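## Task

Slide every drive blank that carries a red sticker fully home so it bottoms out and latches. Leave unmarked or differently marked blanks untouched. The rack is loose on the table: it may tilt only a little, since more fails the task, and it must finish in its original spot.

## Robot and tools

ROBOT. Two arms, left_arm and right_arm, each with a parallel gripper. In the scene frame the left base sits at (-0.039, +0.347, 0) m with quat_wxyz (+1.000, 0, 0, -0.021), and the right base at (-0.006, -0.266, 0) m with quat_wxyz (+1.000, 0, 0, -0.004). A fixed camera stand is behind the arms.

FRAMES. Scene frame: origin at table height, halfway between the nominal bases. +x points out over the table, +z up, and left_arm is on the +y side. Arm names do not match image sides. Reported hand positions, quaternions, velocities and Hand targets use each arm's own base frame. Offsets in commands use the current Hand target's own axes. Fingers point along the gripper's +z and spread along its y. end_effector_position is the spot between the pads, about 1 cm short of the fingertips. Reported poses can be off by a few cm.

execute_actions. Argument actions: a list of actions. Each action is a table of at most 15 rows, one row per 1/30 s. A short table repeats its final row until 15 steps pass. Every row has 14 numbers in [-1, 1]: left dx, dy, dz, rx, ry, rz, opening, then the same seven for right. The six pose numbers are an offset from that arm's Hand target as it was when the action began, not from the previous row; 1.0 equals 0.6 m or 180 degrees, and rx, ry, rz form one rotation vector. Repeating an offset in a new action moves further. Opening is absolute: +1 fully open (0.094 m), -1 shut. Six zeros ask the arm to return to its Hand target. Optional cameras: list of names, ["all"] or []. An empty actions list returns images and full state.

move. target: one 14-number row, or up to 15 rows; every row is an offset from the same starting Hand targets, same layout and scale as above. speed: m/s per arm path, 0.002 to 2.9, default 0.25 (turning up to twice that in rad/s); one value or one per target. blend: corner rounding in m for lists; 0 means stop at each. opening_speed: per second on the -1..+1 scale, at least 0.2. grip_force: newtons per pad, 10 to 50, stays set; lower forces close slowly. blocking=false returns early while the move continues. Paths are straight, end together, take 0.5 to 10 s, and ignore obstacles and the other arm. Steer around an arm's own base rather than near it. Faster moves lag more and strike harder; aiming further past a contact pushes harder. The result adds a move: line (done, off_target, moving, held, fault) and limits (paced = pose clipped, held = steps withheld). done means at rest within 10 mm and 2 degrees; it says nothing about contact.

wait: seconds 0 to 10, holds last commands. stop: brakes a running move. zoom_image: camera (cam_head_left, cam_head_right, cam_left_wrist, cam_right_wrist), region [x0, y0, x1, y1] pixels, at most 504 by 504, from the latest image. finished_scene: scene = current scene number; irreversible, ends the scene.

RESULTS. Hand target is the last commanded pose after clipping; the gripper often rests short of it, and the next command, even all zeros, retries. If still short, send the gap as an offset. Orientation commands are clipped to within 40 degrees of the measured one each step. grip_measured is the finger opening on the command scale; empty it reads up to 2.5 mm wide. Tool commands shows current gripper commands; to leave a gripper alone resend its present value, since 0 is a real command. Joint velocities may be reported as within noise. Joint torques include gravity, have offsets and noise, and entries 1-3 wrap at ±28 N m. Joint ranges (rad): waist -2.618 to 3.054, shoulder 0.000 to 3.142, elbow 0.000 to 3.142 (straight at 2.901), wrist pitch -1.571 to 1.571, wrist yaw -1.571 to 1.571, wrist roll -2.094 to 2.094. Motor temperatures: MOTOR HOT appears at 75 °C; at 90 °C the arm folds and idles; at 100 °C it collapses. Pushing at an unreachable pose, holding loads or stretching out heats motors.

CAMERAS. cam_head_left and cam_head_right are fixed (scene frame, 672x504, roughly at x -0.06 to -0.08, z about 0.96-0.98, looking down and forward). cam_left_wrist and cam_right_wrist ride on the hands (base frame, 672x504) and may lag during motion. Calibration can be off by several mm or a degree or two.

CAUTIONS. The rack is free-standing: press blanks slowly and straight in along the slot, preferably bracing or watching that the rack neither slides nor tilts; check its place afterward. A blocked arm keeps pressing until you command its target back behind the gripper. Never let the grippers, housings or wrist cameras hit each other; the clearance check won't prevent that. Avoid hard impacts, pulling on camera cables, arm stops, and anything falling off the table.

Each tool is called by a JSON object that holds its "fn" and its "kwargs", one argument or row to a line.

## Session

{"fn": "execute_actions", "kwargs": {
  "actions": []
}}

Scene clock: 0.00 s.
left_arm: end_effector_position=(+0.3399, +0.0044, +0.1620) grip_measured=+1.000 end_effector_quat_wxyz=(+0.647, -0.192, +0.718, -0.172) | right_arm: end_effector_position=(+0.2435, +0.0513, +0.2146) grip_measured=+1.000 end_effector_quat_wxyz=(+0.514, +0.127, +0.847, +0.047)
Joint positions: left_arm=[0.018 1.102 0.144 0.854 0.016 -0.52 0.094] | right_arm=[0.612 0.605 0.643 -0.631 0.581 0.594 0.094]
Joint velocities: within noise
Joint torques (N m): no reading
Motor temperatures (°C): left_arm=[28 31 38 41 23 22 23] | right_arm=[25 25 34 35 26 22 23]
Heat: left arm: 41 °C; right arm: 35 °C.
Hand target: left_arm +0.3421, +0.0045, +0.1726; +0.658, -0.189, +0.708, -0.173 | right_arm +0.2438, +0.0499, +0.2213; +0.521, +0.130, +0.842, +0.048
Tool commands: left_gripper/opening=+1.0 right_gripper/opening=+1.0

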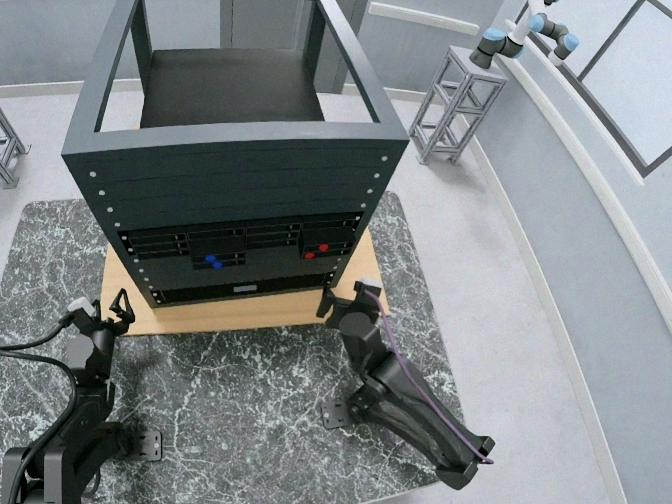

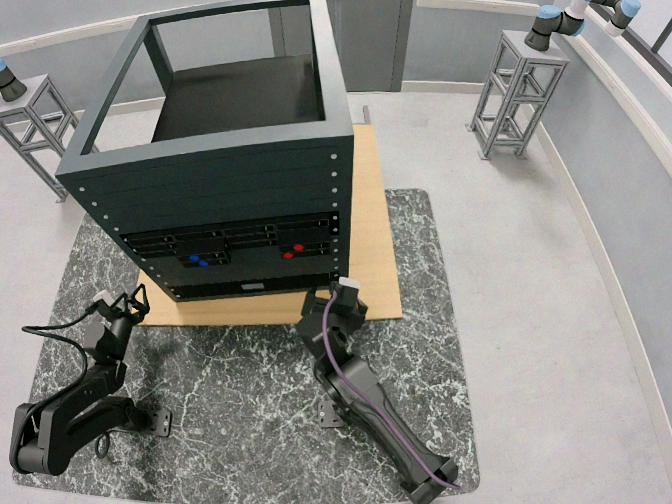

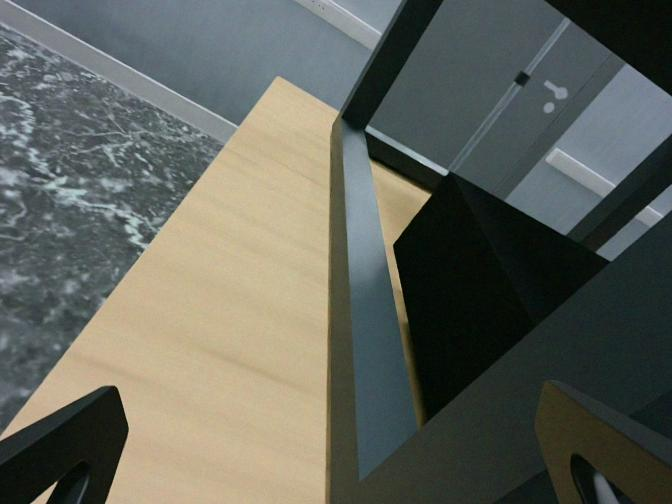

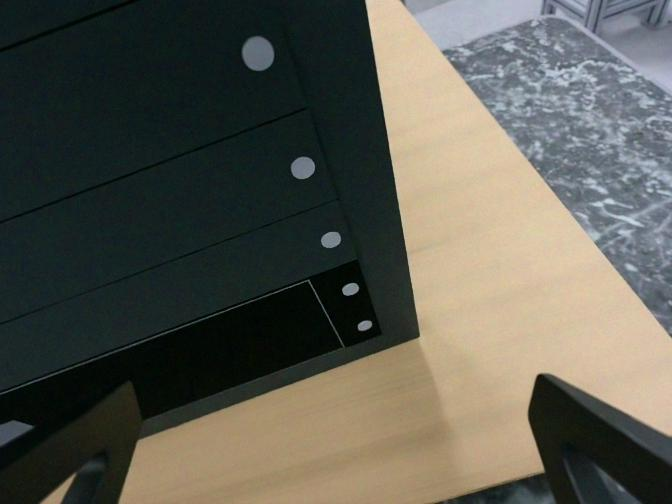

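{"fn": "zoom_image", "kwargs": {
  "camera": "cam_head_right",
  "region": [110, 190, 360, 310]
}}

{"fn": "zoom_image", "kwargs": {
  "camera": "cam_head_left",
  "region": [110, 190, 380, 310]
}}

Scaled by 2.016 from the camera's 672x504 image, which has a finer 960x720 frame.

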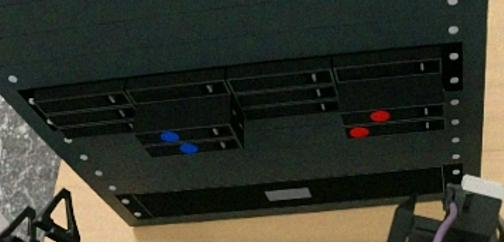

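Scaled by 1.867 from the camera's 672x504 image, which has a finer 960x720 frame.

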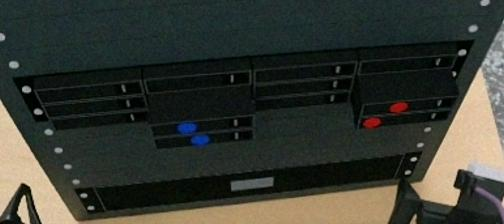

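{"fn": "move", "kwargs": {
  "target": [0,0,0,0,0,0,1,-0.1153,0.1202,-0.1602,-0.070,-0.142,-0.0888,-0.95],
  "cameras": ["all"]
}}

Scene clock: 109.87 s.
left_arm: end_effector_position=(+0.3399, +0.0044, +0.1620) grip_measured=+1.000 end_effector_quat_wxyz=(+0.647, -0.192, +0.718, -0.172) | right_arm: end_effector_position=(+0.1994, +0.1093, +0.3427) grip_measured=-0.947 end_effector_quat_wxyz=(+0.704, -0.043, +0.708, +0.039)
Joint positions: left_arm=[0.018 1.102 0.144 0.854 0.016 -0.52 0.094] | right_arm=[1.335 0.502 0.666 -0.181 1.219 0.01 0.003]
Joint torques (N m): left_arm=[0.03 -2.39 6.13 1.85 -0.03 0] | right_arm=[-0.49 0.72 4.52 1.9 0.06 -0.05]
Heat: left arm: 42 °C; right arm: 38 °C.
Hand target: left_arm +0.3421, +0.0045, +0.1726; +0.658, -0.189, +0.708, -0.173 | right_arm +0.1997, +0.1057, +0.3403; +0.706, -0.037, +0.706, +0.037
Off the commanded pose: left_arm 0.011 m, 2 deg | right_arm 0.004 m, 1 deg.
move: off_target (left_arm)
camera_calibration:
cam_right_wrist: T_world_to_cam=[[0.0935355, -0.995546, -0.0118379, 0.0915162], [-0.430512, -0.0297217, -0.902095, 0.436153], [0.897725, 0.0894743, -0.431374, 0.0486949], [0, 0, 0, 1]] pos_world=[0.135494, 0.0997148, 0.415541]

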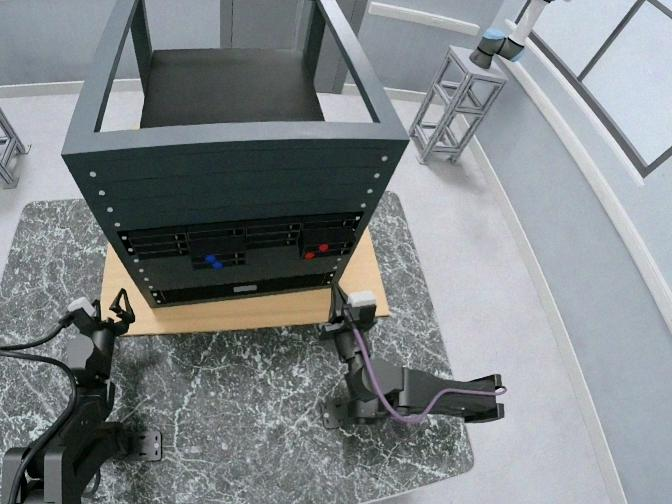

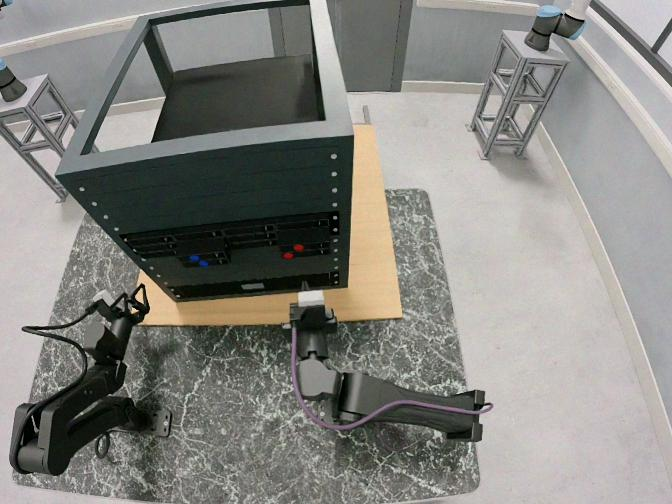

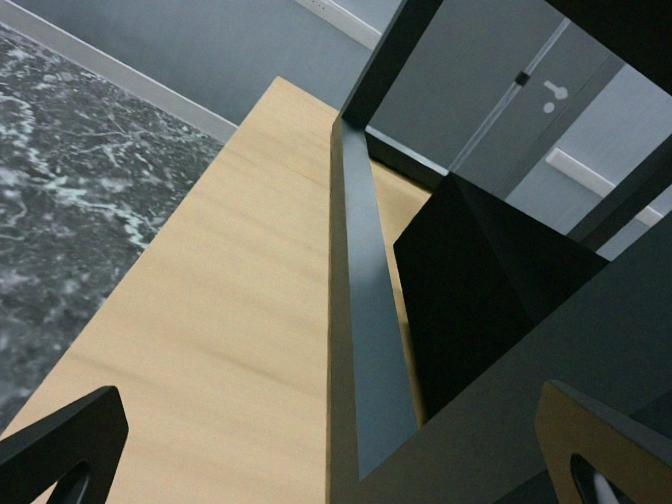

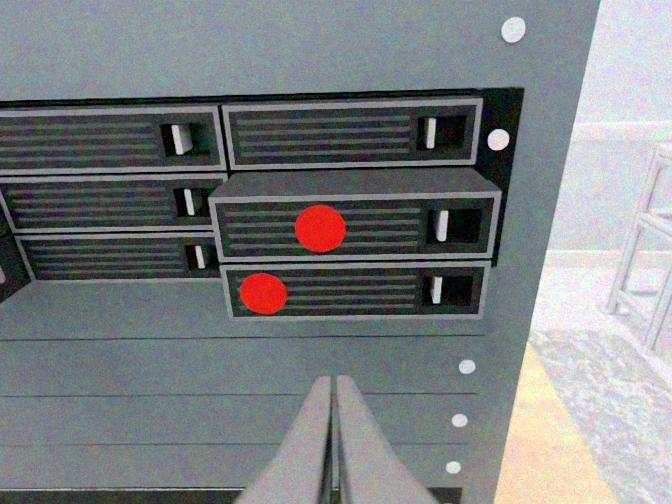

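{"fn": "move", "kwargs": {
  "target": [0,0,0,0,0,0,1,-0.0133,-0.0117,0.075,0,0,0,-0.95],
  "speed": 0.1,
  "cameras": ["cam_right_wrist"]
}}

Scene clock: 133.83 s.
left_arm: end_effector_position=(+0.3399, +0.0044, +0.1620) grip_measured=+1.000 end_effector_quat_wxyz=(+0.647, -0.192, +0.718, -0.172) | right_arm: end_effector_position=(+0.2447, +0.1042, +0.3375) grip_measured=-0.947 end_effector_quat_wxyz=(+0.698, -0.044, +0.714, +0.029)
Joint positions: left_arm=[0.018 1.102 0.144 0.854 0.016 -0.52 0.094] | right_arm=[0.909 0.577 0.666 -0.124 0.805 0.005 0.003]
Joint torques (N m): left_arm=[0.03 -2.4 6.13 1.85 -0.02 0] | right_arm=[-0.59 1.25 7.54 2.27 -0.08 -0.04]
Heat: left arm: 42 °C; right arm: 37 °C.
Hand target: left_arm +0.3421, +0.0045, +0.1726; +0.658, -0.189, +0.708, -0.173 | right_arm +0.2452, +0.1034, +0.3482; +0.706, -0.037, +0.706, +0.037
Off the commanded pose: left_arm 0.011 m, 2 deg | right_arm 0.011 m, 2 deg.
move: off_target (left_arm, right_arm)
camera_calibration:
cam_right_wrist: T_world_to_cam=[[0.0815944, -0.996663, 0.0024315, 0.0803308], [-0.445619, -0.0386637, -0.894387, 0.452913], [0.891497, 0.0718934, -0.447286, 0.0149272], [0, 0, 0, 1]] pos_world=[0.181964, 0.0965009, 0.411561]
Images, in order (width x height): cam_right_wrist 672x504.

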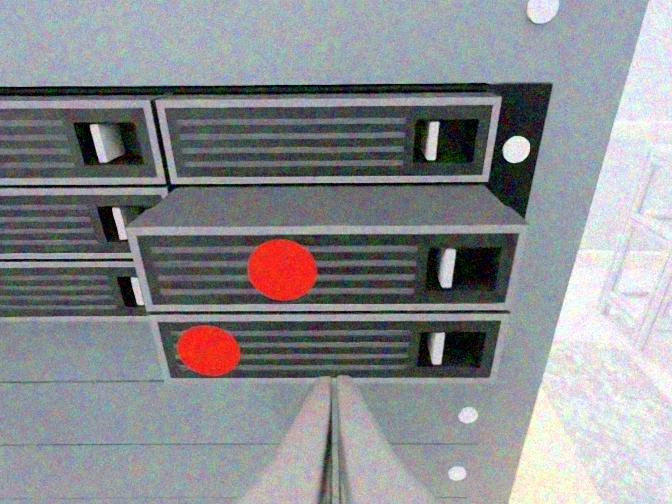

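{"fn": "move", "kwargs": {
  "target": [0,0,0,0,0,0,1,-0.0242,0,0.03,0,0,0,-0.95],
  "speed": 0.1,
  "cameras": ["cam_right_wrist"]
}}

Scene clock: 151.37 s.
left_arm: end_effector_position=(+0.3399, +0.0044, +0.1620) grip_measured=+1.000 end_effector_quat_wxyz=(+0.647, -0.192, +0.718, -0.172) | right_arm: end_effector_position=(+0.2629, +0.1068, +0.3393) grip_measured=-0.947 end_effector_quat_wxyz=(+0.690, -0.050, +0.721, +0.023)
Joint positions: left_arm=[0.018 1.102 0.144 0.854 0.016 -0.52 0.094] | right_arm=[0.804 0.651 0.705 -0.113 0.7 0.003 0.003]
Joint torques (N m): left_arm=[0.02 -2.39 6.12 1.85 -0.02 0] | right_arm=[-0.59 0.87 9.89 2.34 -0.04 -0.03]
Heat: left arm: 42 °C; right arm: 38 °C.
Hand target: left_arm +0.3421, +0.0045, +0.1726; +0.658, -0.189, +0.708, -0.173 | right_arm +0.2632, +0.1053, +0.3626; +0.706, -0.037, +0.706, +0.037
Off the commanded pose: left_arm 0.011 m, 2 deg | right_arm 0.024 m, 3 deg.
move: off_target (left_arm, right_arm)
camera_calibration:
cam_right_wrist: T_world_to_cam=[[0.0818244, -0.996477, 0.0184024, 0.0760077], [-0.463449, -0.0543891, -0.884453, 0.465691], [0.882338, 0.0638412, -0.466266, 0.00900871], [0, 0, 0, 1]] pos_world=[0.201656, 0.100493, 0.414684]
Images, in order (width x height): cam_right_wrist 672x504.

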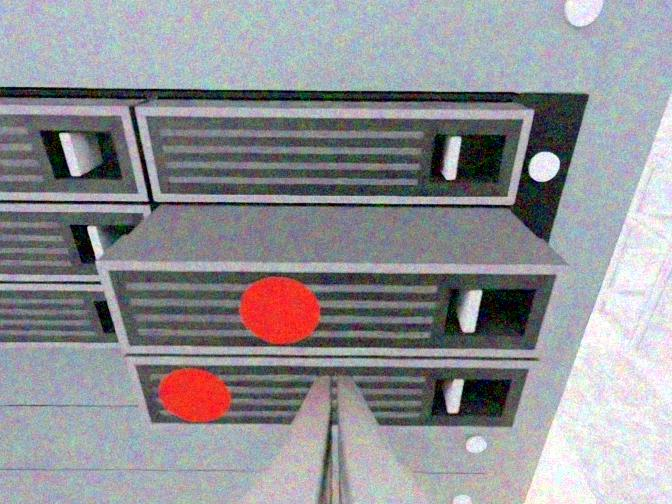

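{"fn": "move", "kwargs": {
  "target": [0,0,0,0,0,0,1,-0.025,0,-0.005,0,0,0,-0.95],
  "speed": 0.1,
  "cameras": ["cam_right_wrist"]
}}

Scene clock: 159.33 s.
left_arm: end_effector_position=(+0.3399, +0.0044, +0.1620) grip_measured=+1.000 end_effector_quat_wxyz=(+0.647, -0.192, +0.718, -0.172) | right_arm: end_effector_position=(+0.2626, +0.1064, +0.3612) grip_measured=-0.947 end_effector_quat_wxyz=(+0.698, -0.043, +0.714, +0.031)
Joint positions: left_arm=[0.018 1.102 0.144 0.854 0.016 -0.52 0.094] | right_arm=[0.804 0.67 0.774 -0.134 0.7 0.003 0.003]
Joint torques (N m): left_arm=[0.03 -2.4 6.13 1.85 -0.02 0] | right_arm=[0.46 0.72 9.59 2.02 0.06 -0.03]
Heat: left arm: 42 °C; right arm: 38 °C.
Hand target: left_arm +0.3421, +0.0045, +0.1726; +0.658, -0.189, +0.708, -0.173 | right_arm +0.2601, +0.1049, +0.3778; +0.706, -0.037, +0.706, +0.037
Off the commanded pose: left_arm 0.011 m, 2 deg | right_arm 0.017 m, 2 deg.
move: off_target (left_arm, right_arm)
camera_calibration:
cam_right_wrist: T_world_to_cam=[[0.0816248, -0.996663, -0.00101623, 0.0823102], [-0.445283, -0.0355556, -0.894684, 0.481869], [0.891661, 0.0734809, -0.446699, 0.00906748], [0, 0, 0, 1]] pos_world=[0.199765, 0.0985024, 0.435255]
Images, in order (width x height): cam_right_wrist 672x504.

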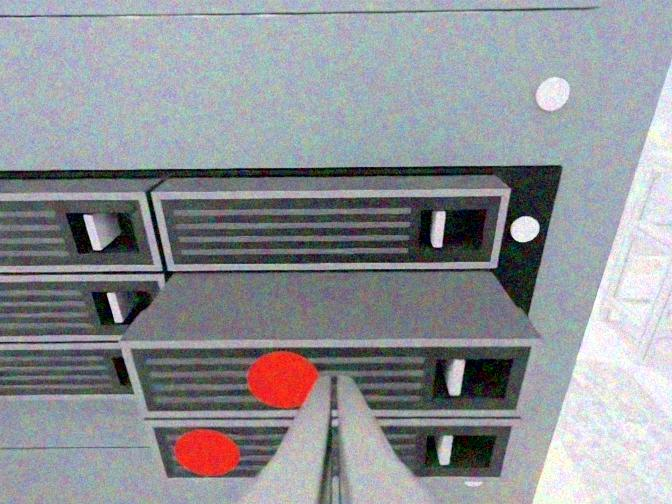

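{"fn": "move", "kwargs": {
  "target": [0,0,0,0,0,0,1,0.0,0,0.025,0,0,0,-0.95],
  "speed": 0.05,
  "cameras": ["cam_right_wrist"]
}}

Scene clock: 168.50 s.
left_arm: end_effector_position=(+0.3399, +0.0044, +0.1620) grip_measured=+1.000 end_effector_quat_wxyz=(+0.647, -0.192, +0.718, -0.172) | right_arm: end_effector_position=(+0.2752, +0.1080, +0.3512) grip_measured=-0.947 end_effector_quat_wxyz=(+0.687, -0.050, +0.725, +0.022)
Joint positions: left_arm=[0.018 1.102 0.144 0.854 0.016 -0.52 0.094] | right_arm=[0.745 0.713 0.774 -0.129 0.643 0.003 0.003]
Joint torques (N m): left_arm=[0.03 -2.4 6.12 1.85 -0.02 0] | right_arm=[-0.61 0.31 10.13 2.43 -0.08 -0.03]
Heat: left arm: 42 °C; right arm: 37 °C.
Hand target: left_arm +0.3421, +0.0045, +0.1726; +0.658, -0.189, +0.708, -0.173 | right_arm +0.2750, +0.1066, +0.3778; +0.706, -0.037, +0.706, +0.037
Off the commanded pose: left_arm 0.011 m, 2 deg | right_arm 0.027 m, 4 deg.
move: off_target (left_arm, right_arm)
camera_calibration:
cam_right_wrist: T_world_to_cam=[[0.0799677, -0.996566, 0.0214756, 0.0754069], [-0.471595, -0.0568057, -0.879984, 0.482984], [0.878182, 0.0602425, -0.474518, 0.00819232], [0, 0, 0, 1]] pos_world=[0.214548, 0.102091, 0.427286]
Images, in order (width x height): cam_right_wrist 672x504.

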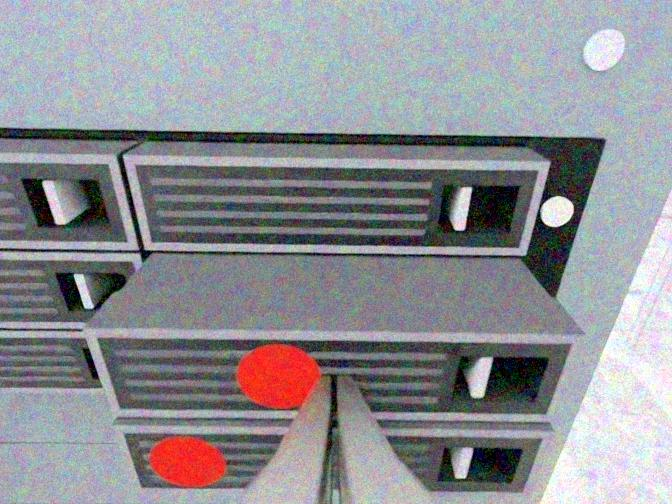

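{"fn": "move", "kwargs": {
  "target": [0,0,0,0,0,0,1,-0.01,0,0.025,0,0,0,-0.95],
  "speed": 0.05,
  "cameras": ["cam_right_wrist"]
}}

Scene clock: 175.33 s.
left_arm: end_effector_position=(+0.3399, +0.0044, +0.1620) grip_measured=+1.000 end_effector_quat_wxyz=(+0.647, -0.192, +0.718, -0.172) | right_arm: end_effector_position=(+0.2895, +0.1094, +0.3577) grip_measured=-0.947 end_effector_quat_wxyz=(+0.687, -0.049, +0.725, +0.024)
Joint positions: left_arm=[0.018 1.102 0.144 0.854 0.016 -0.52 0.094] | right_arm=[0.682 0.77 0.81 -0.106 0.578 0.003 0.003]
Joint torques (N m): left_arm=[0.05 -2.4 6.12 1.85 -0.02 0] | right_arm=[-0.61 0.03 10.13 2.45 -0.07 -0.03]
Heat: left arm: 42 °C; right arm: 38 °C.
Hand target: left_arm +0.3421, +0.0045, +0.1726; +0.658, -0.189, +0.708, -0.173 | right_arm +0.2899, +0.1082, +0.3837; +0.706, -0.037, +0.706, +0.037
Off the commanded pose: left_arm 0.011 m, 2 deg | right_arm 0.026 m, 4 deg.
move: off_target (left_arm, right_arm)
camera_calibration:
cam_right_wrist: T_world_to_cam=[[0.0817582, -0.996524, 0.0159541, 0.0770066], [-0.471719, -0.0527927, -0.880167, 0.495097], [0.87795, 0.064435, -0.474396, -0.00182299], [0, 0, 0, 1]] pos_world=[0.228852, 0.102994, 0.433675]
Images, in order (width x height): cam_right_wrist 672x504.

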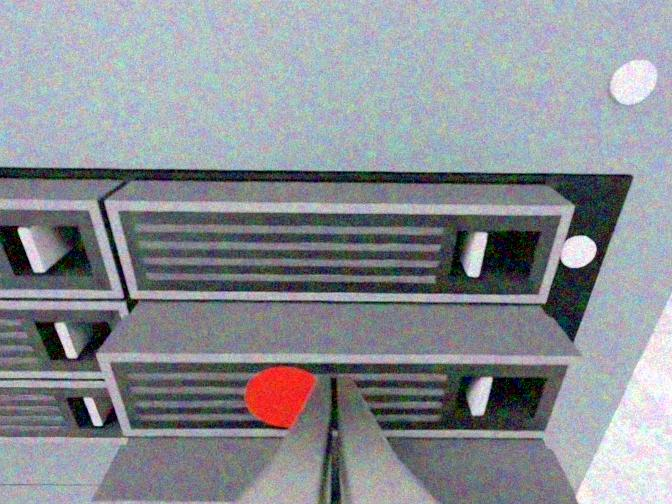

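{"fn": "move", "kwargs": {
  "target": [0,0,0,0,0,0,1,-0.004,0,0.02,0,0,0,-0.95],
  "speed": 0.05,
  "cameras": ["cam_right_wrist"]
}}

Scene clock: 180.93 s.
left_arm: end_effector_position=(+0.3399, +0.0044, +0.1620) grip_measured=+1.000 end_effector_quat_wxyz=(+0.647, -0.192, +0.718, -0.172) | right_arm: end_effector_position=(+0.3009, +0.1104, +0.3582) grip_measured=-0.947 end_effector_quat_wxyz=(+0.685, -0.049, +0.727, +0.024)
Joint positions: left_arm=[0.018 1.102 0.144 0.854 0.016 -0.52 0.094] | right_arm=[0.641 0.813 0.829 -0.087 0.538 0.003 0.003]
Joint torques (N m): left_arm=[0.03 -2.39 6.13 1.84 -0.02 0] | right_arm=[-0.7 -0.18 10.3 2.54 -0.08 -0.03]
Heat: left arm: 42 °C; right arm: 38 °C.
Hand target: left_arm +0.3421, +0.0045, +0.1726; +0.658, -0.189, +0.708, -0.173 | right_arm +0.3019, +0.1094, +0.3861; +0.706, -0.037, +0.706, +0.037
Off the commanded pose: left_arm 0.011 m, 2 deg | right_arm 0.028 m, 4 deg.
move: off_target (left_arm, right_arm)
camera_calibration:
cam_right_wrist: T_world_to_cam=[[0.0809658, -0.996576, 0.016731, 0.0769733], [-0.4772, -0.0534959, -0.877165, 0.501646], [0.875057, 0.0630364, -0.479897, -0.00867833], [0, 0, 0, 1]] pos_world=[0.240747, 0.104093, 0.434574]
Images, in order (width x height): cam_right_wrist 672x504.

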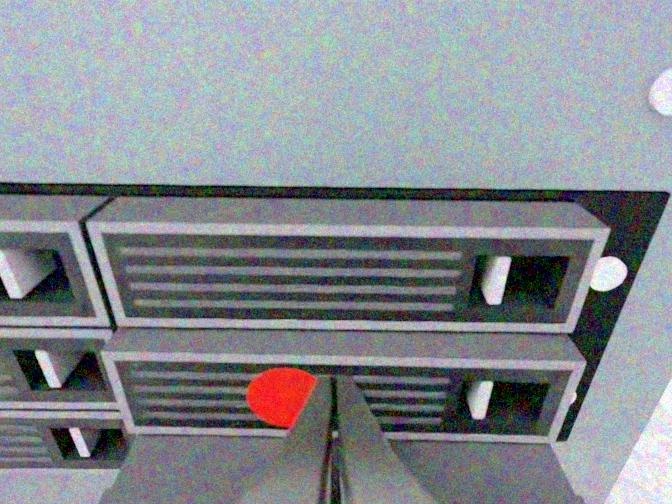

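{"fn": "move", "kwargs": {
  "target": [0,0,0,0,0,0,1,-0.003,0,0.0133,0,0,0,-0.95],
  "speed": 0.04,
  "cameras": ["cam_right_wrist"]
}}

Scene clock: 185.13 s.
left_arm: end_effector_position=(+0.3399, +0.0044, +0.1620) grip_measured=+1.000 end_effector_quat_wxyz=(+0.647, -0.192, +0.718, -0.172) | right_arm: end_effector_position=(+0.3065, +0.1108, +0.3592) grip_measured=-0.947 end_effector_quat_wxyz=(+0.683, -0.050, +0.728, +0.024)
Joint positions: left_arm=[0.018 1.102 0.144 0.854 0.016 -0.52 0.094] | right_arm=[0.62 0.834 0.842 -0.083 0.516 0.003 0.003]
Joint torques (N m): left_arm=[0.03 -2.39 6.12 1.85 -0.02 0] | right_arm=[-1.05 0.16 10.43 2.65 -0.11 -0.03]
Heat: left arm: 42 °C; right arm: 38 °C.
Hand target: left_arm +0.3421, +0.0045, +0.1726; +0.658, -0.189, +0.708, -0.173 | right_arm +0.3098, +0.1102, +0.3879; +0.706, -0.037, +0.706, +0.037
Off the commanded pose: left_arm 0.011 m, 2 deg | right_arm 0.029 m, 4 deg.
move: off_target (left_arm, right_arm)
camera_calibration:
cam_right_wrist: T_world_to_cam=[[0.0824931, -0.996443, 0.0172123, 0.0762742], [-0.480376, -0.0548896, -0.875343, 0.505671], [0.873175, 0.0639414, -0.483195, -0.0114849], [0, 0, 0, 1]] pos_world=[0.246648, 0.104493, 0.435774]
Images, in order (width x height): cam_right_wrist 672x504.

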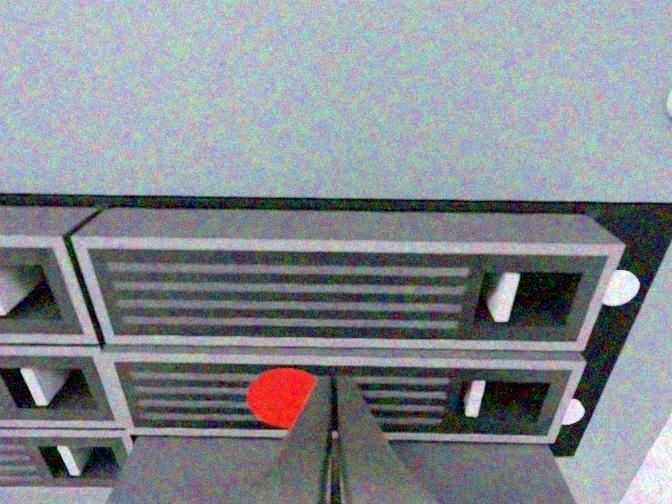

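{"fn": "move", "kwargs": {
  "target": [0,0,0,0,0,0,1,-0.003,0,0.0133,0,0,0,-0.95],
  "speed": 0.04,
  "cameras": ["cam_right_wrist"]
}}

Scene clock: 192.43 s.
left_arm: end_effector_position=(+0.3399, +0.0044, +0.1620) grip_measured=+1.000 end_effector_quat_wxyz=(+0.647, -0.192, +0.718, -0.172) | right_arm: end_effector_position=(+0.3104, +0.1113, +0.3589) grip_measured=-0.947 end_effector_quat_wxyz=(+0.681, -0.052, +0.730, +0.024)
Joint positions: left_arm=[0.018 1.102 0.144 0.854 0.016 -0.52 0.094] | right_arm=[0.605 0.849 0.852 -0.084 0.497 0.003 0.003]
Joint torques (N m): left_arm=[0.03 -2.4 6.13 1.85 -0.02 0] | right_arm=[-1.59 0.96 10.78 2.84 -0.14 -0.04]
Heat: left arm: 42 °C; right arm: 39 °C.
Hand target: left_arm +0.3421, +0.0045, +0.1726; +0.658, -0.189, +0.708, -0.173 | right_arm +0.3178, +0.1110, +0.3897; +0.706, -0.037, +0.706, +0.037
Off the commanded pose: left_arm 0.011 m, 2 deg | right_arm 0.032 m, 5 deg.
move: off_target (left_arm, right_arm)
camera_calibration:
cam_right_wrist: T_world_to_cam=[[0.0859659, -0.99611, 0.0193734, 0.0745507], [-0.485815, -0.0588876, -0.872076, 0.508313], [0.869824, 0.0655569, -0.488987, -0.0122039], [0, 0, 0, 1]] pos_world=[0.251152, 0.104994, 0.435875]
Images, in order (width x height): cam_right_wrist 672x504.

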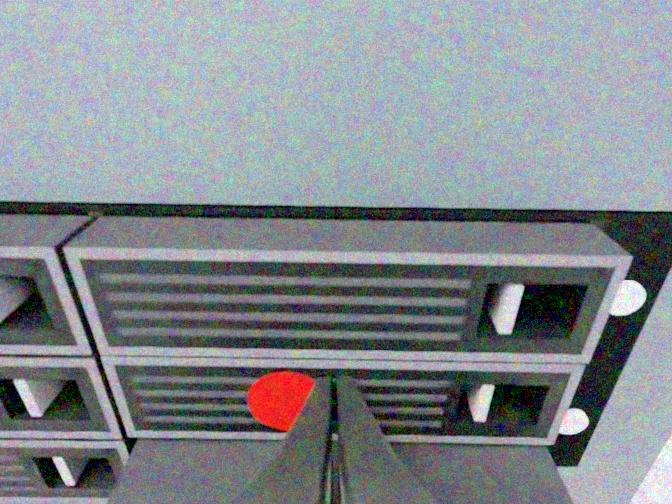

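{"fn": "move", "kwargs": {
  "target": [0,0,0,0,0,0,1,-0.002,0,0.0133,0,0,0,-0.95],
  "speed": 0.04,
  "cameras": ["cam_right_wrist"]
}}

Scene clock: 198.47 s.
left_arm: end_effector_position=(+0.3399, +0.0044, +0.1620) grip_measured=+1.000 end_effector_quat_wxyz=(+0.647, -0.192, +0.718, -0.172) | right_arm: end_effector_position=(+0.3108, +0.1108, +0.3593) grip_measured=-0.947 end_effector_quat_wxyz=(+0.678, -0.057, +0.733, +0.027)
Joint positions: left_arm=[0.018 1.102 0.144 0.854 0.016 -0.52 0.094] | right_arm=[0.591 0.849 0.863 -0.104 0.472 0.003 0.003]
Joint torques (N m): left_arm=[0.03 -2.4 6.12 1.85 -0.02 0] | right_arm=[-2.04 2.81 10.8 3.22 -0.08 -0.03]
Heat: left arm: 42 °C; right arm: 39 °C.
Hand target: left_arm +0.3421, +0.0045, +0.1726; +0.658, -0.189, +0.708, -0.173 | right_arm +0.3257, +0.1120, +0.3909; +0.706, -0.037, +0.706, +0.037
Off the commanded pose: left_arm 0.011 m, 2 deg | right_arm 0.035 m, 5 deg.
move: off_target (left_arm, right_arm)
camera_calibration:
cam_right_wrist: T_world_to_cam=[[0.0962866, -0.99511, 0.0220125, 0.0697916], [-0.492819, -0.066876, -0.867558, 0.510258], [0.864788, 0.0726861, -0.496848, -0.00858404], [0, 0, 0, 1]] pos_world=[0.252168, 0.104198, 0.436877]
Images, in order (width x height): cam_right_wrist 672x504.

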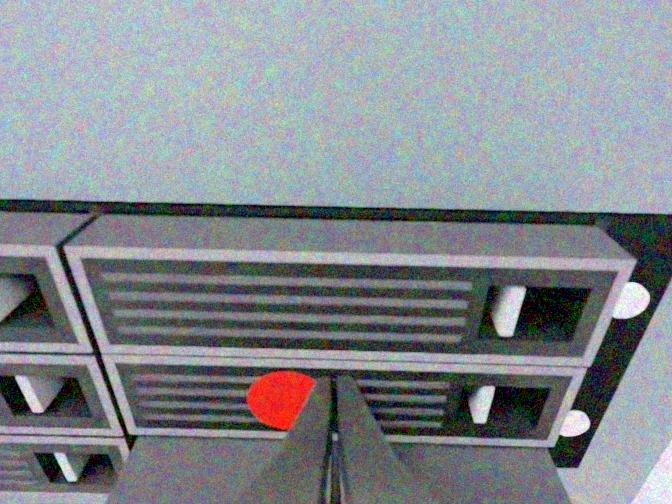

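{"fn": "move", "kwargs": {
  "target": [0,0,0,0,0,0,1,0,0,0.0167,0,0,0,-0.95],
  "speed": 0.04,
  "cameras": ["cam_right_wrist","cam_head_right"]
}}

Scene clock: 204.93 s.
left_arm: end_effector_position=(+0.3399, +0.0044, +0.1620) grip_measured=+1.000 end_effector_quat_wxyz=(+0.647, -0.192, +0.718, -0.172) | right_arm: end_effector_position=(+0.3113, +0.1102, +0.3597) grip_measured=-0.947 end_effector_quat_wxyz=(+0.674, -0.061, +0.735, +0.029)
Joint positions: left_arm=[0.018 1.102 0.144 0.854 0.016 -0.52 0.094] | right_arm=[0.575 0.85 0.873 -0.122 0.447 0.003 0.003]
Joint torques (N m): left_arm=[0.03 -2.4 6.13 1.85 -0.02 0.01] | right_arm=[-2.63 4.92 10.56 3.64 -0.07 -0.03]
Motor temperatures (°C): left_arm=[27 28 34 42 23 22 22] | right_arm=[24 23 38 41 24 22 23]
Heat: left arm: 42 °C; right arm: 41 °C.
Hand target: left_arm +0.3421, +0.0045, +0.1726; +0.658, -0.189, +0.708, -0.173 | right_arm +0.3356, +0.1130, +0.3910; +0.706, -0.037, +0.706, +0.037
Off the commanded pose: left_arm 0.011 m, 2 deg | right_arm 0.040 m, 6 deg.
move: off_target (left_arm, right_arm)
camera_calibration:
cam_right_wrist: T_world_to_cam=[[0.106227, -0.994061, 0.0236424, 0.0652266], [-0.499004, -0.0738605, -0.863447, 0.511965], [0.860065, 0.079924, -0.503886, -0.00562699], [0, 0, 0, 1]] pos_world=[0.253383, 0.103103, 0.437677]
Images, in order (width x height): cam_head_right 672x504, cam_right_wrist 672x504.

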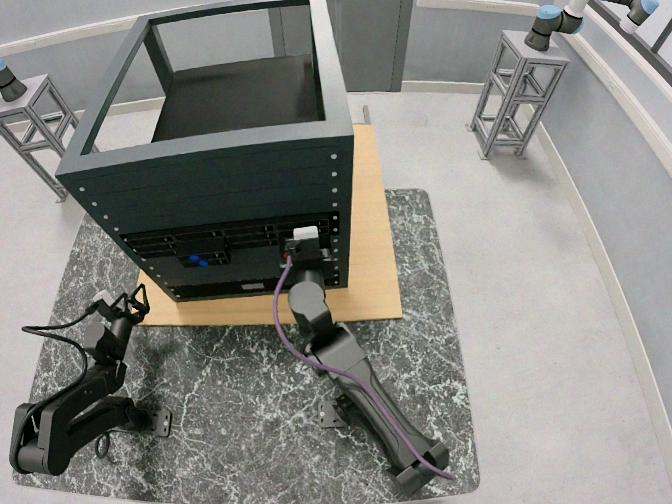

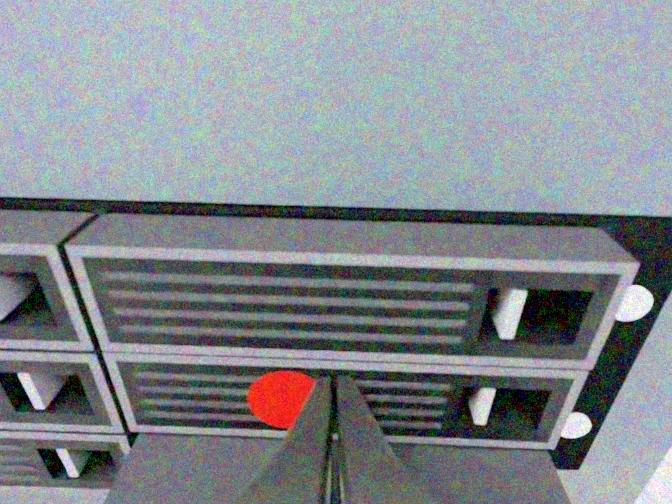

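{"fn": "move", "kwargs": {
  "target": [0,0,0,0,0,0,1,0.02,0,-0.125,0,0,0,-0.95],
  "speed": 0.1,
  "cameras": ["cam_right_wrist","cam_head_right"]
}}

Scene clock: 211.60 s.
left_arm: end_effector_position=(+0.3399, +0.0044, +0.1620) grip_measured=+1.000 end_effector_quat_wxyz=(+0.647, -0.192, +0.718, -0.172) | right_arm: end_effector_position=(+0.2621, +0.1047, +0.3874) grip_measured=-0.947 end_effector_quat_wxyz=(+0.711, -0.031, +0.701, +0.042)
Joint positions: left_arm=[0.018 1.102 0.144 0.854 0.016 -0.52 0.094] | right_arm=[0.797 0.688 0.843 -0.135 0.693 0.003 0.003]
Joint torques (N m): left_arm=[0.05 -2.4 6.12 1.85 -0.02 0] | right_arm=[0.54 -0.01 4.77 2 0.04 -0.02]
Heat: left arm: 41 °C; right arm: 44 °C.
Hand target: left_arm +0.3421, +0.0045, +0.1726; +0.658, -0.189, +0.708, -0.173 | right_arm +0.2610, +0.1051, +0.3789; +0.706, -0.037, +0.706, +0.037
Off the commanded pose: left_arm 0.011 m, 2 deg | right_arm 0.008 m, 1 deg.
move: off_target (left_arm)
camera_calibration:
cam_right_wrist: T_world_to_cam=[[0.0822248, -0.996045, -0.0336769, 0.0931174], [-0.414199, -0.00341891, -0.91018, 0.499426], [0.906465, 0.0887883, -0.412842, 0.00267443], [0, 0, 0, 1]] pos_world=[0.196781, 0.0942191, 0.458807]
Images, in order (width x height): cam_head_right 672x504, cam_right_wrist 672x504.

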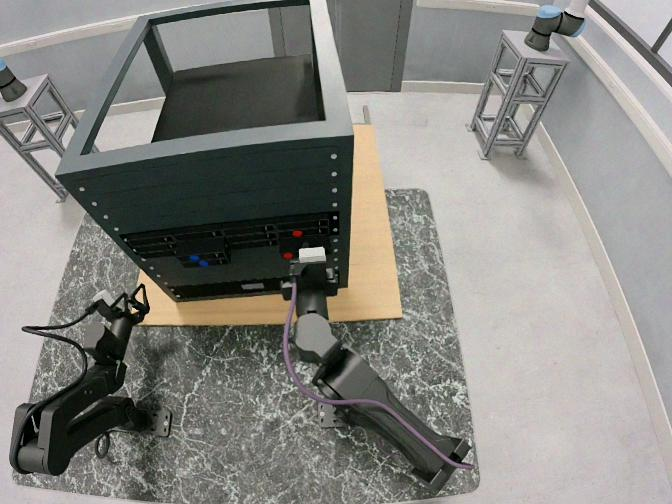

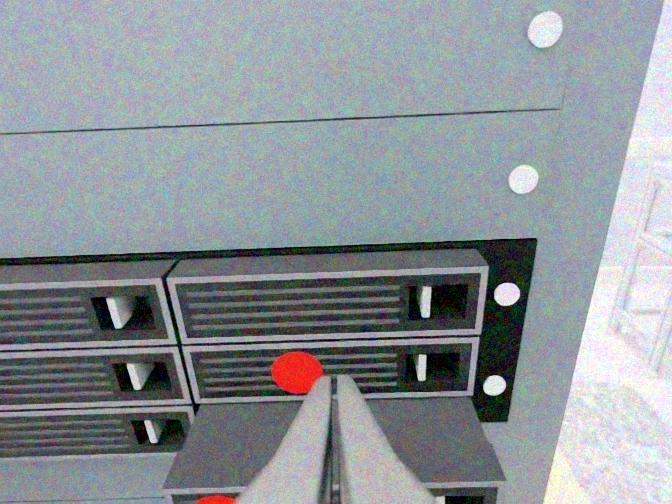

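{"fn": "move", "kwargs": {
  "target": [
    [0,0,0,0,0,0,1,0.085,0,-0.01,0,0,0,-0.95],
    [0,0,0,0,0,0,1,0.085,0,0.02,0,0,0,-0.95]
  ],
  "speed": 0.1,
  "cameras": ["cam_right_wrist"]
}}

Scene clock: 220.93 s.
left_arm: end_effector_position=(+0.3399, +0.0044, +0.1620) grip_measured=+1.000 end_effector_quat_wxyz=(+0.647, -0.192, +0.718, -0.172) | right_arm: end_effector_position=(+0.2723, +0.1068, +0.3273) grip_measured=-0.947 end_effector_quat_wxyz=(+0.702, -0.039, +0.710, +0.034)
Joint positions: left_arm=[0.018 1.102 0.144 0.854 0.016 -0.52 0.094] | right_arm=[0.752 0.655 0.619 0.022 0.648 0.003 0.003]
Joint torques (N m): left_arm=[0.03 -2.4 6.12 1.85 -0.02 0] | right_arm=[-0.65 0.25 5.86 2.37 -0.1 -0.02]
Heat: left arm: 41 °C; right arm: 41 °C.
Hand target: left_arm +0.3421, +0.0045, +0.1726; +0.658, -0.189, +0.708, -0.173 | right_arm +0.2730, +0.1064, +0.3279; +0.706, -0.037, +0.706, +0.037
Off the commanded pose: left_arm 0.011 m, 2 deg | right_arm 0.001 m, 1 deg.
move: off_target (left_arm)
camera_calibration:
cam_right_wrist: T_world_to_cam=[[0.0813306, -0.996616, -0.0118943, 0.0855697], [-0.436043, -0.0248478, -0.899583, 0.453834], [0.896243, 0.0783501, -0.436588, -0.0197906], [0, 0, 0, 1]] pos_world=[0.208669, 0.0981076, 0.400638]
Images, in order (width x height): cam_right_wrist 672x504.

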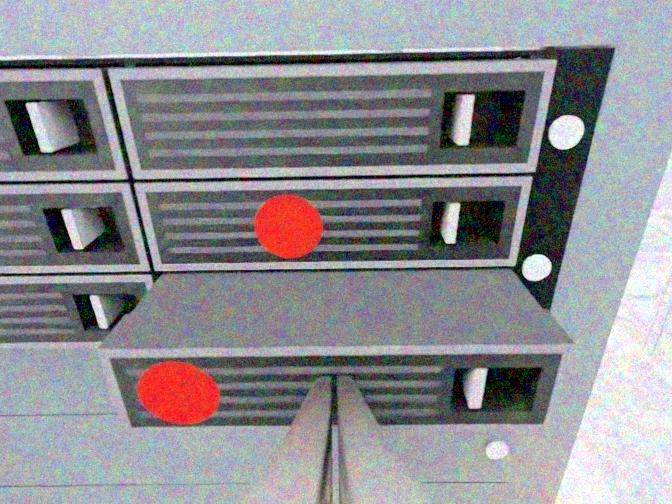

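{"fn": "move", "kwargs": {
  "target": [
    [0,0,0,0,0,0,1,-0.01,0,0.03,0,0,0,-0.95],
    [0,0,0,0,0,0,1,-0.025,0,0.08,0,0,0,-0.95]
  ],
  "speed": 0.05,
  "blend": [0.005,0],
  "cameras": ["cam_right_wrist"]
}}

Scene clock: 228.10 s.
left_arm: end_effector_position=(+0.3399, +0.0044, +0.1620) grip_measured=+1.000 end_effector_quat_wxyz=(+0.647, -0.192, +0.718, -0.172) | right_arm: end_effector_position=(+0.3100, +0.1083, +0.3111) grip_measured=-0.947 end_effector_quat_wxyz=(+0.681, -0.048, +0.731, +0.020)
Joint positions: left_arm=[0.018 1.102 0.144 0.854 0.016 -0.52 0.094] | right_arm=[0.602 0.81 0.65 0.078 0.505 0.003 0.002]
Joint torques (N m): left_arm=[0.03 -2.39 6.12 1.85 -0.02 0] | right_arm=[-1.89 1.68 11.41 2.9 -0.31 -0.05]
Heat: left arm: 41 °C; right arm: 41 °C.
Hand target: left_arm +0.3421, +0.0045, +0.1726; +0.658, -0.189, +0.708, -0.173 | right_arm +0.3207, +0.1114, +0.3429; +0.706, -0.037, +0.706, +0.037
Off the commanded pose: left_arm 0.011 m, 2 deg | right_arm 0.034 m, 5 deg.
move: off_target (left_arm, right_arm)
camera_calibration:
cam_right_wrist: T_world_to_cam=[[0.0749729, -0.996973, 0.0205808, 0.0756894], [-0.486945, -0.0546138, -0.871723, 0.466089], [0.870209, 0.0553339, -0.489566, -0.0338372], [0, 0, 0, 1]] pos_world=[0.250731, 0.102788, 0.388177]
Images, in order (width x height): cam_right_wrist 672x504.

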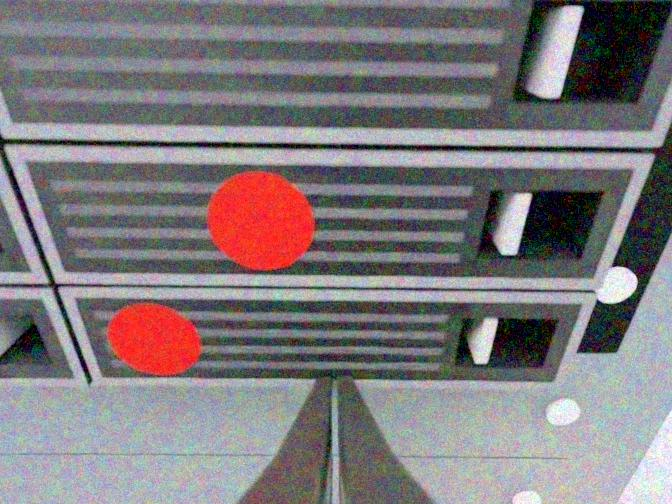

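{"fn": "move", "kwargs": {
  "target": [
    [0,0,0,0,0,0,1,-0.01,0,-0.06,0,0,0,-0.95]
  ],
  "speed": 0.1,
  "cameras": ["cam_right_wrist"]
}}

Scene clock: 235.17 s.
left_arm: end_effector_position=(+0.3399, +0.0044, +0.1620) grip_measured=+1.000 end_effector_quat_wxyz=(+0.647, -0.192, +0.718, -0.172) | right_arm: end_effector_position=(+0.2885, +0.1092, +0.3270) grip_measured=-0.947 end_effector_quat_wxyz=(+0.693, -0.045, +0.719, +0.028)
Joint positions: left_arm=[0.018 1.102 0.144 0.854 0.016 -0.52 0.094] | right_arm=[0.685 0.728 0.659 0.023 0.581 0.003 0.002]
Joint torques (N m): left_arm=[0.02 -2.4 6.13 1.85 -0.02 0] | right_arm=[0.55 -0.9 10.11 2.12 0.07 -0.02]
Heat: left arm: 41 °C; right arm: 42 °C.
Hand target: left_arm +0.3421, +0.0045, +0.1726; +0.658, -0.189, +0.708, -0.173 | right_arm +0.2849, +0.1077, +0.3490; +0.706, -0.037, +0.706, +0.037
Off the commanded pose: left_arm 0.011 m, 2 deg | right_arm 0.022 m, 3 deg.
move: off_target (left_arm, right_arm)
camera_calibration:
cam_right_wrist: T_world_to_cam=[[0.0819126, -0.996626, 0.00525609, 0.0807686], [-0.458536, -0.0423685, -0.887665, 0.465097], [0.884893, 0.0703009, -0.460459, -0.0227273], [0, 0, 0, 1]] pos_world=[0.226759, 0.101799, 0.401961]
Images, in order (width x height): cam_right_wrist 672x504.

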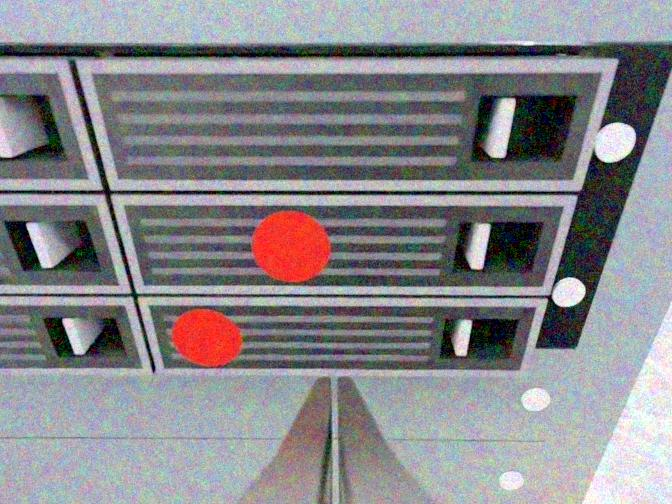

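{"fn": "move", "kwargs": {
  "target": [0,0,0,0,0,0,1,-0.02,0,0.08,0,0,0,-0.95],
  "speed": 0.05,
  "cameras": ["cam_right_wrist"]
}}

{"fn": "move", "kwargs": {
  "target": [0,0,0,0,0,0,1,0.02,0,-0.17,0,0,0,-0.95],
  "speed": 0.1,
  "cameras": ["cam_right_wrist","cam_head_left"]
}}

Scene clock: 246.57 s.
left_arm: end_effector_position=(+0.3399, +0.0044, +0.1620) grip_measured=+1.000 end_effector_quat_wxyz=(+0.647, -0.192, +0.718, -0.172) | right_arm: end_effector_position=(+0.3107, +0.1084, +0.3270) grip_measured=-0.947 end_effector_quat_wxyz=(+0.674, -0.057, +0.736, +0.023)
Joint positions: left_arm=[0.018 1.102 0.144 0.854 0.016 -0.52 0.094] | right_arm=[0.583 0.82 0.733 -0.015 0.47 0.003 0.002]
Joint torques (N m): left_arm=[0.03 -2.4 6.13 1.85 -0.02 0] | right_arm=[-2.66 4.48 11.33 3.52 -0.2 -0.04]
Heat: left arm: 41 °C; right arm: 41 °C.
Hand target: left_arm +0.3421, +0.0045, +0.1726; +0.658, -0.189, +0.708, -0.173 | right_arm +0.3326, +0.1127, +0.3609; +0.706, -0.037, +0.706, +0.037
Off the commanded pose: left_arm 0.011 m, 2 deg | right_arm 0.041 m, 6 deg.
move: off_target (left_arm, right_arm)
camera_calibration:
cam_right_wrist: T_world_to_cam=[[0.09161, -0.995438, 0.0266773, 0.0680551], [-0.500669, -0.069201, -0.862868, 0.483222], [0.860777, 0.0656909, -0.504725, -0.0199294], [0, 0, 0, 1]] pos_world=[0.252855, 0.102493, 0.405083]
Images, in order (width x height): cam_right_wrist 672x504.

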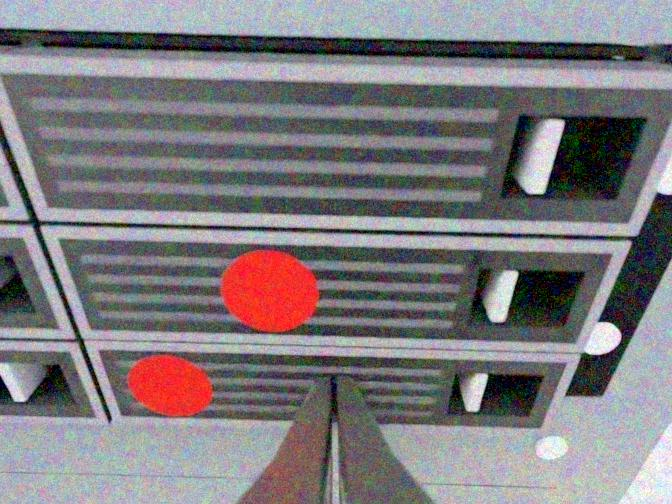

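Scene clock: 248.40 s.
left_arm: end_effector_position=(+0.3399, +0.0044, +0.1620) grip_measured=+1.000 end_effector_quat_wxyz=(+0.647, -0.192, +0.718, -0.172) | right_arm: end_effector_position=(+0.2325, +0.1022, +0.3571) grip_measured=-0.947 end_effector_quat_wxyz=(+0.710, -0.031, +0.702, +0.042)
Joint positions: left_arm=[0.018 1.102 0.144 0.854 0.016 -0.52 0.094] | right_arm=[0.994 0.554 0.705 -0.133 0.891 0.001 0.002]
Joint torques (N m): left_arm=[0.03 -2.39 6.13 1.85 -0.03 0] | right_arm=[0.54 0.51 4.6 1.85 0.03 0]
Heat: left arm: 41 °C; right arm: 41 °C.
Hand target: left_arm +0.3421, +0.0045, +0.1726; +0.658, -0.189, +0.708, -0.173 | right_arm +0.2312, +0.1020, +0.3489; +0.706, -0.037, +0.706, +0.037
Off the commanded pose: left_arm 0.011 m, 2 deg | right_arm 0.008 m, 1 deg.
move: off_target (left_arm)
camera_calibration:
cam_right_wrist: T_world_to_cam=[[0.0820572, -0.996069, -0.0333519, 0.0919251], [-0.417059, -0.00392557, -0.908871, 0.459897], [0.905168, 0.0884891, -0.415741, 0.0186502], [0, 0, 0, 1]] pos_world=[0.167379, 0.0917188, 0.428806]
Images, in order (width x height): cam_head_left 672x504, cam_right_wrist 672x504.

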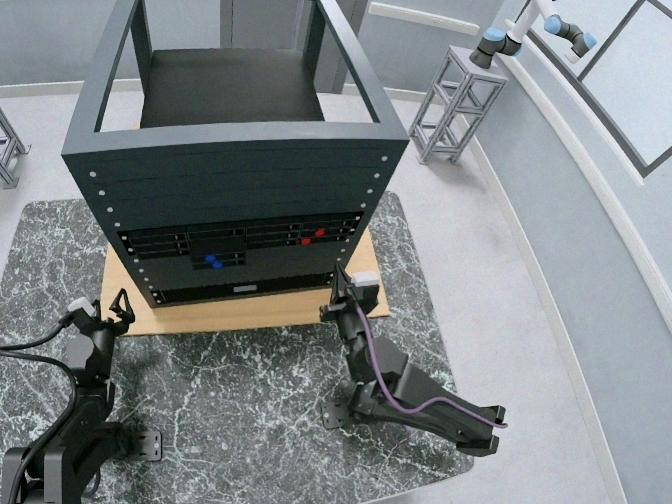

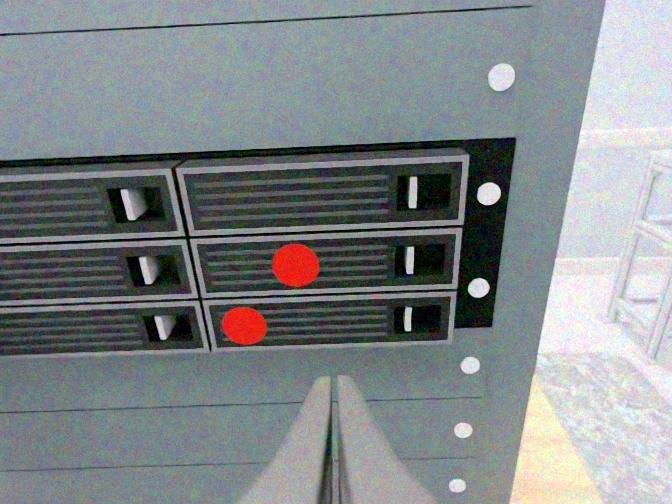

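{"fn": "finished_scene", "kwargs": {
  "scene": 1
}}

The scene is finished: the task was done.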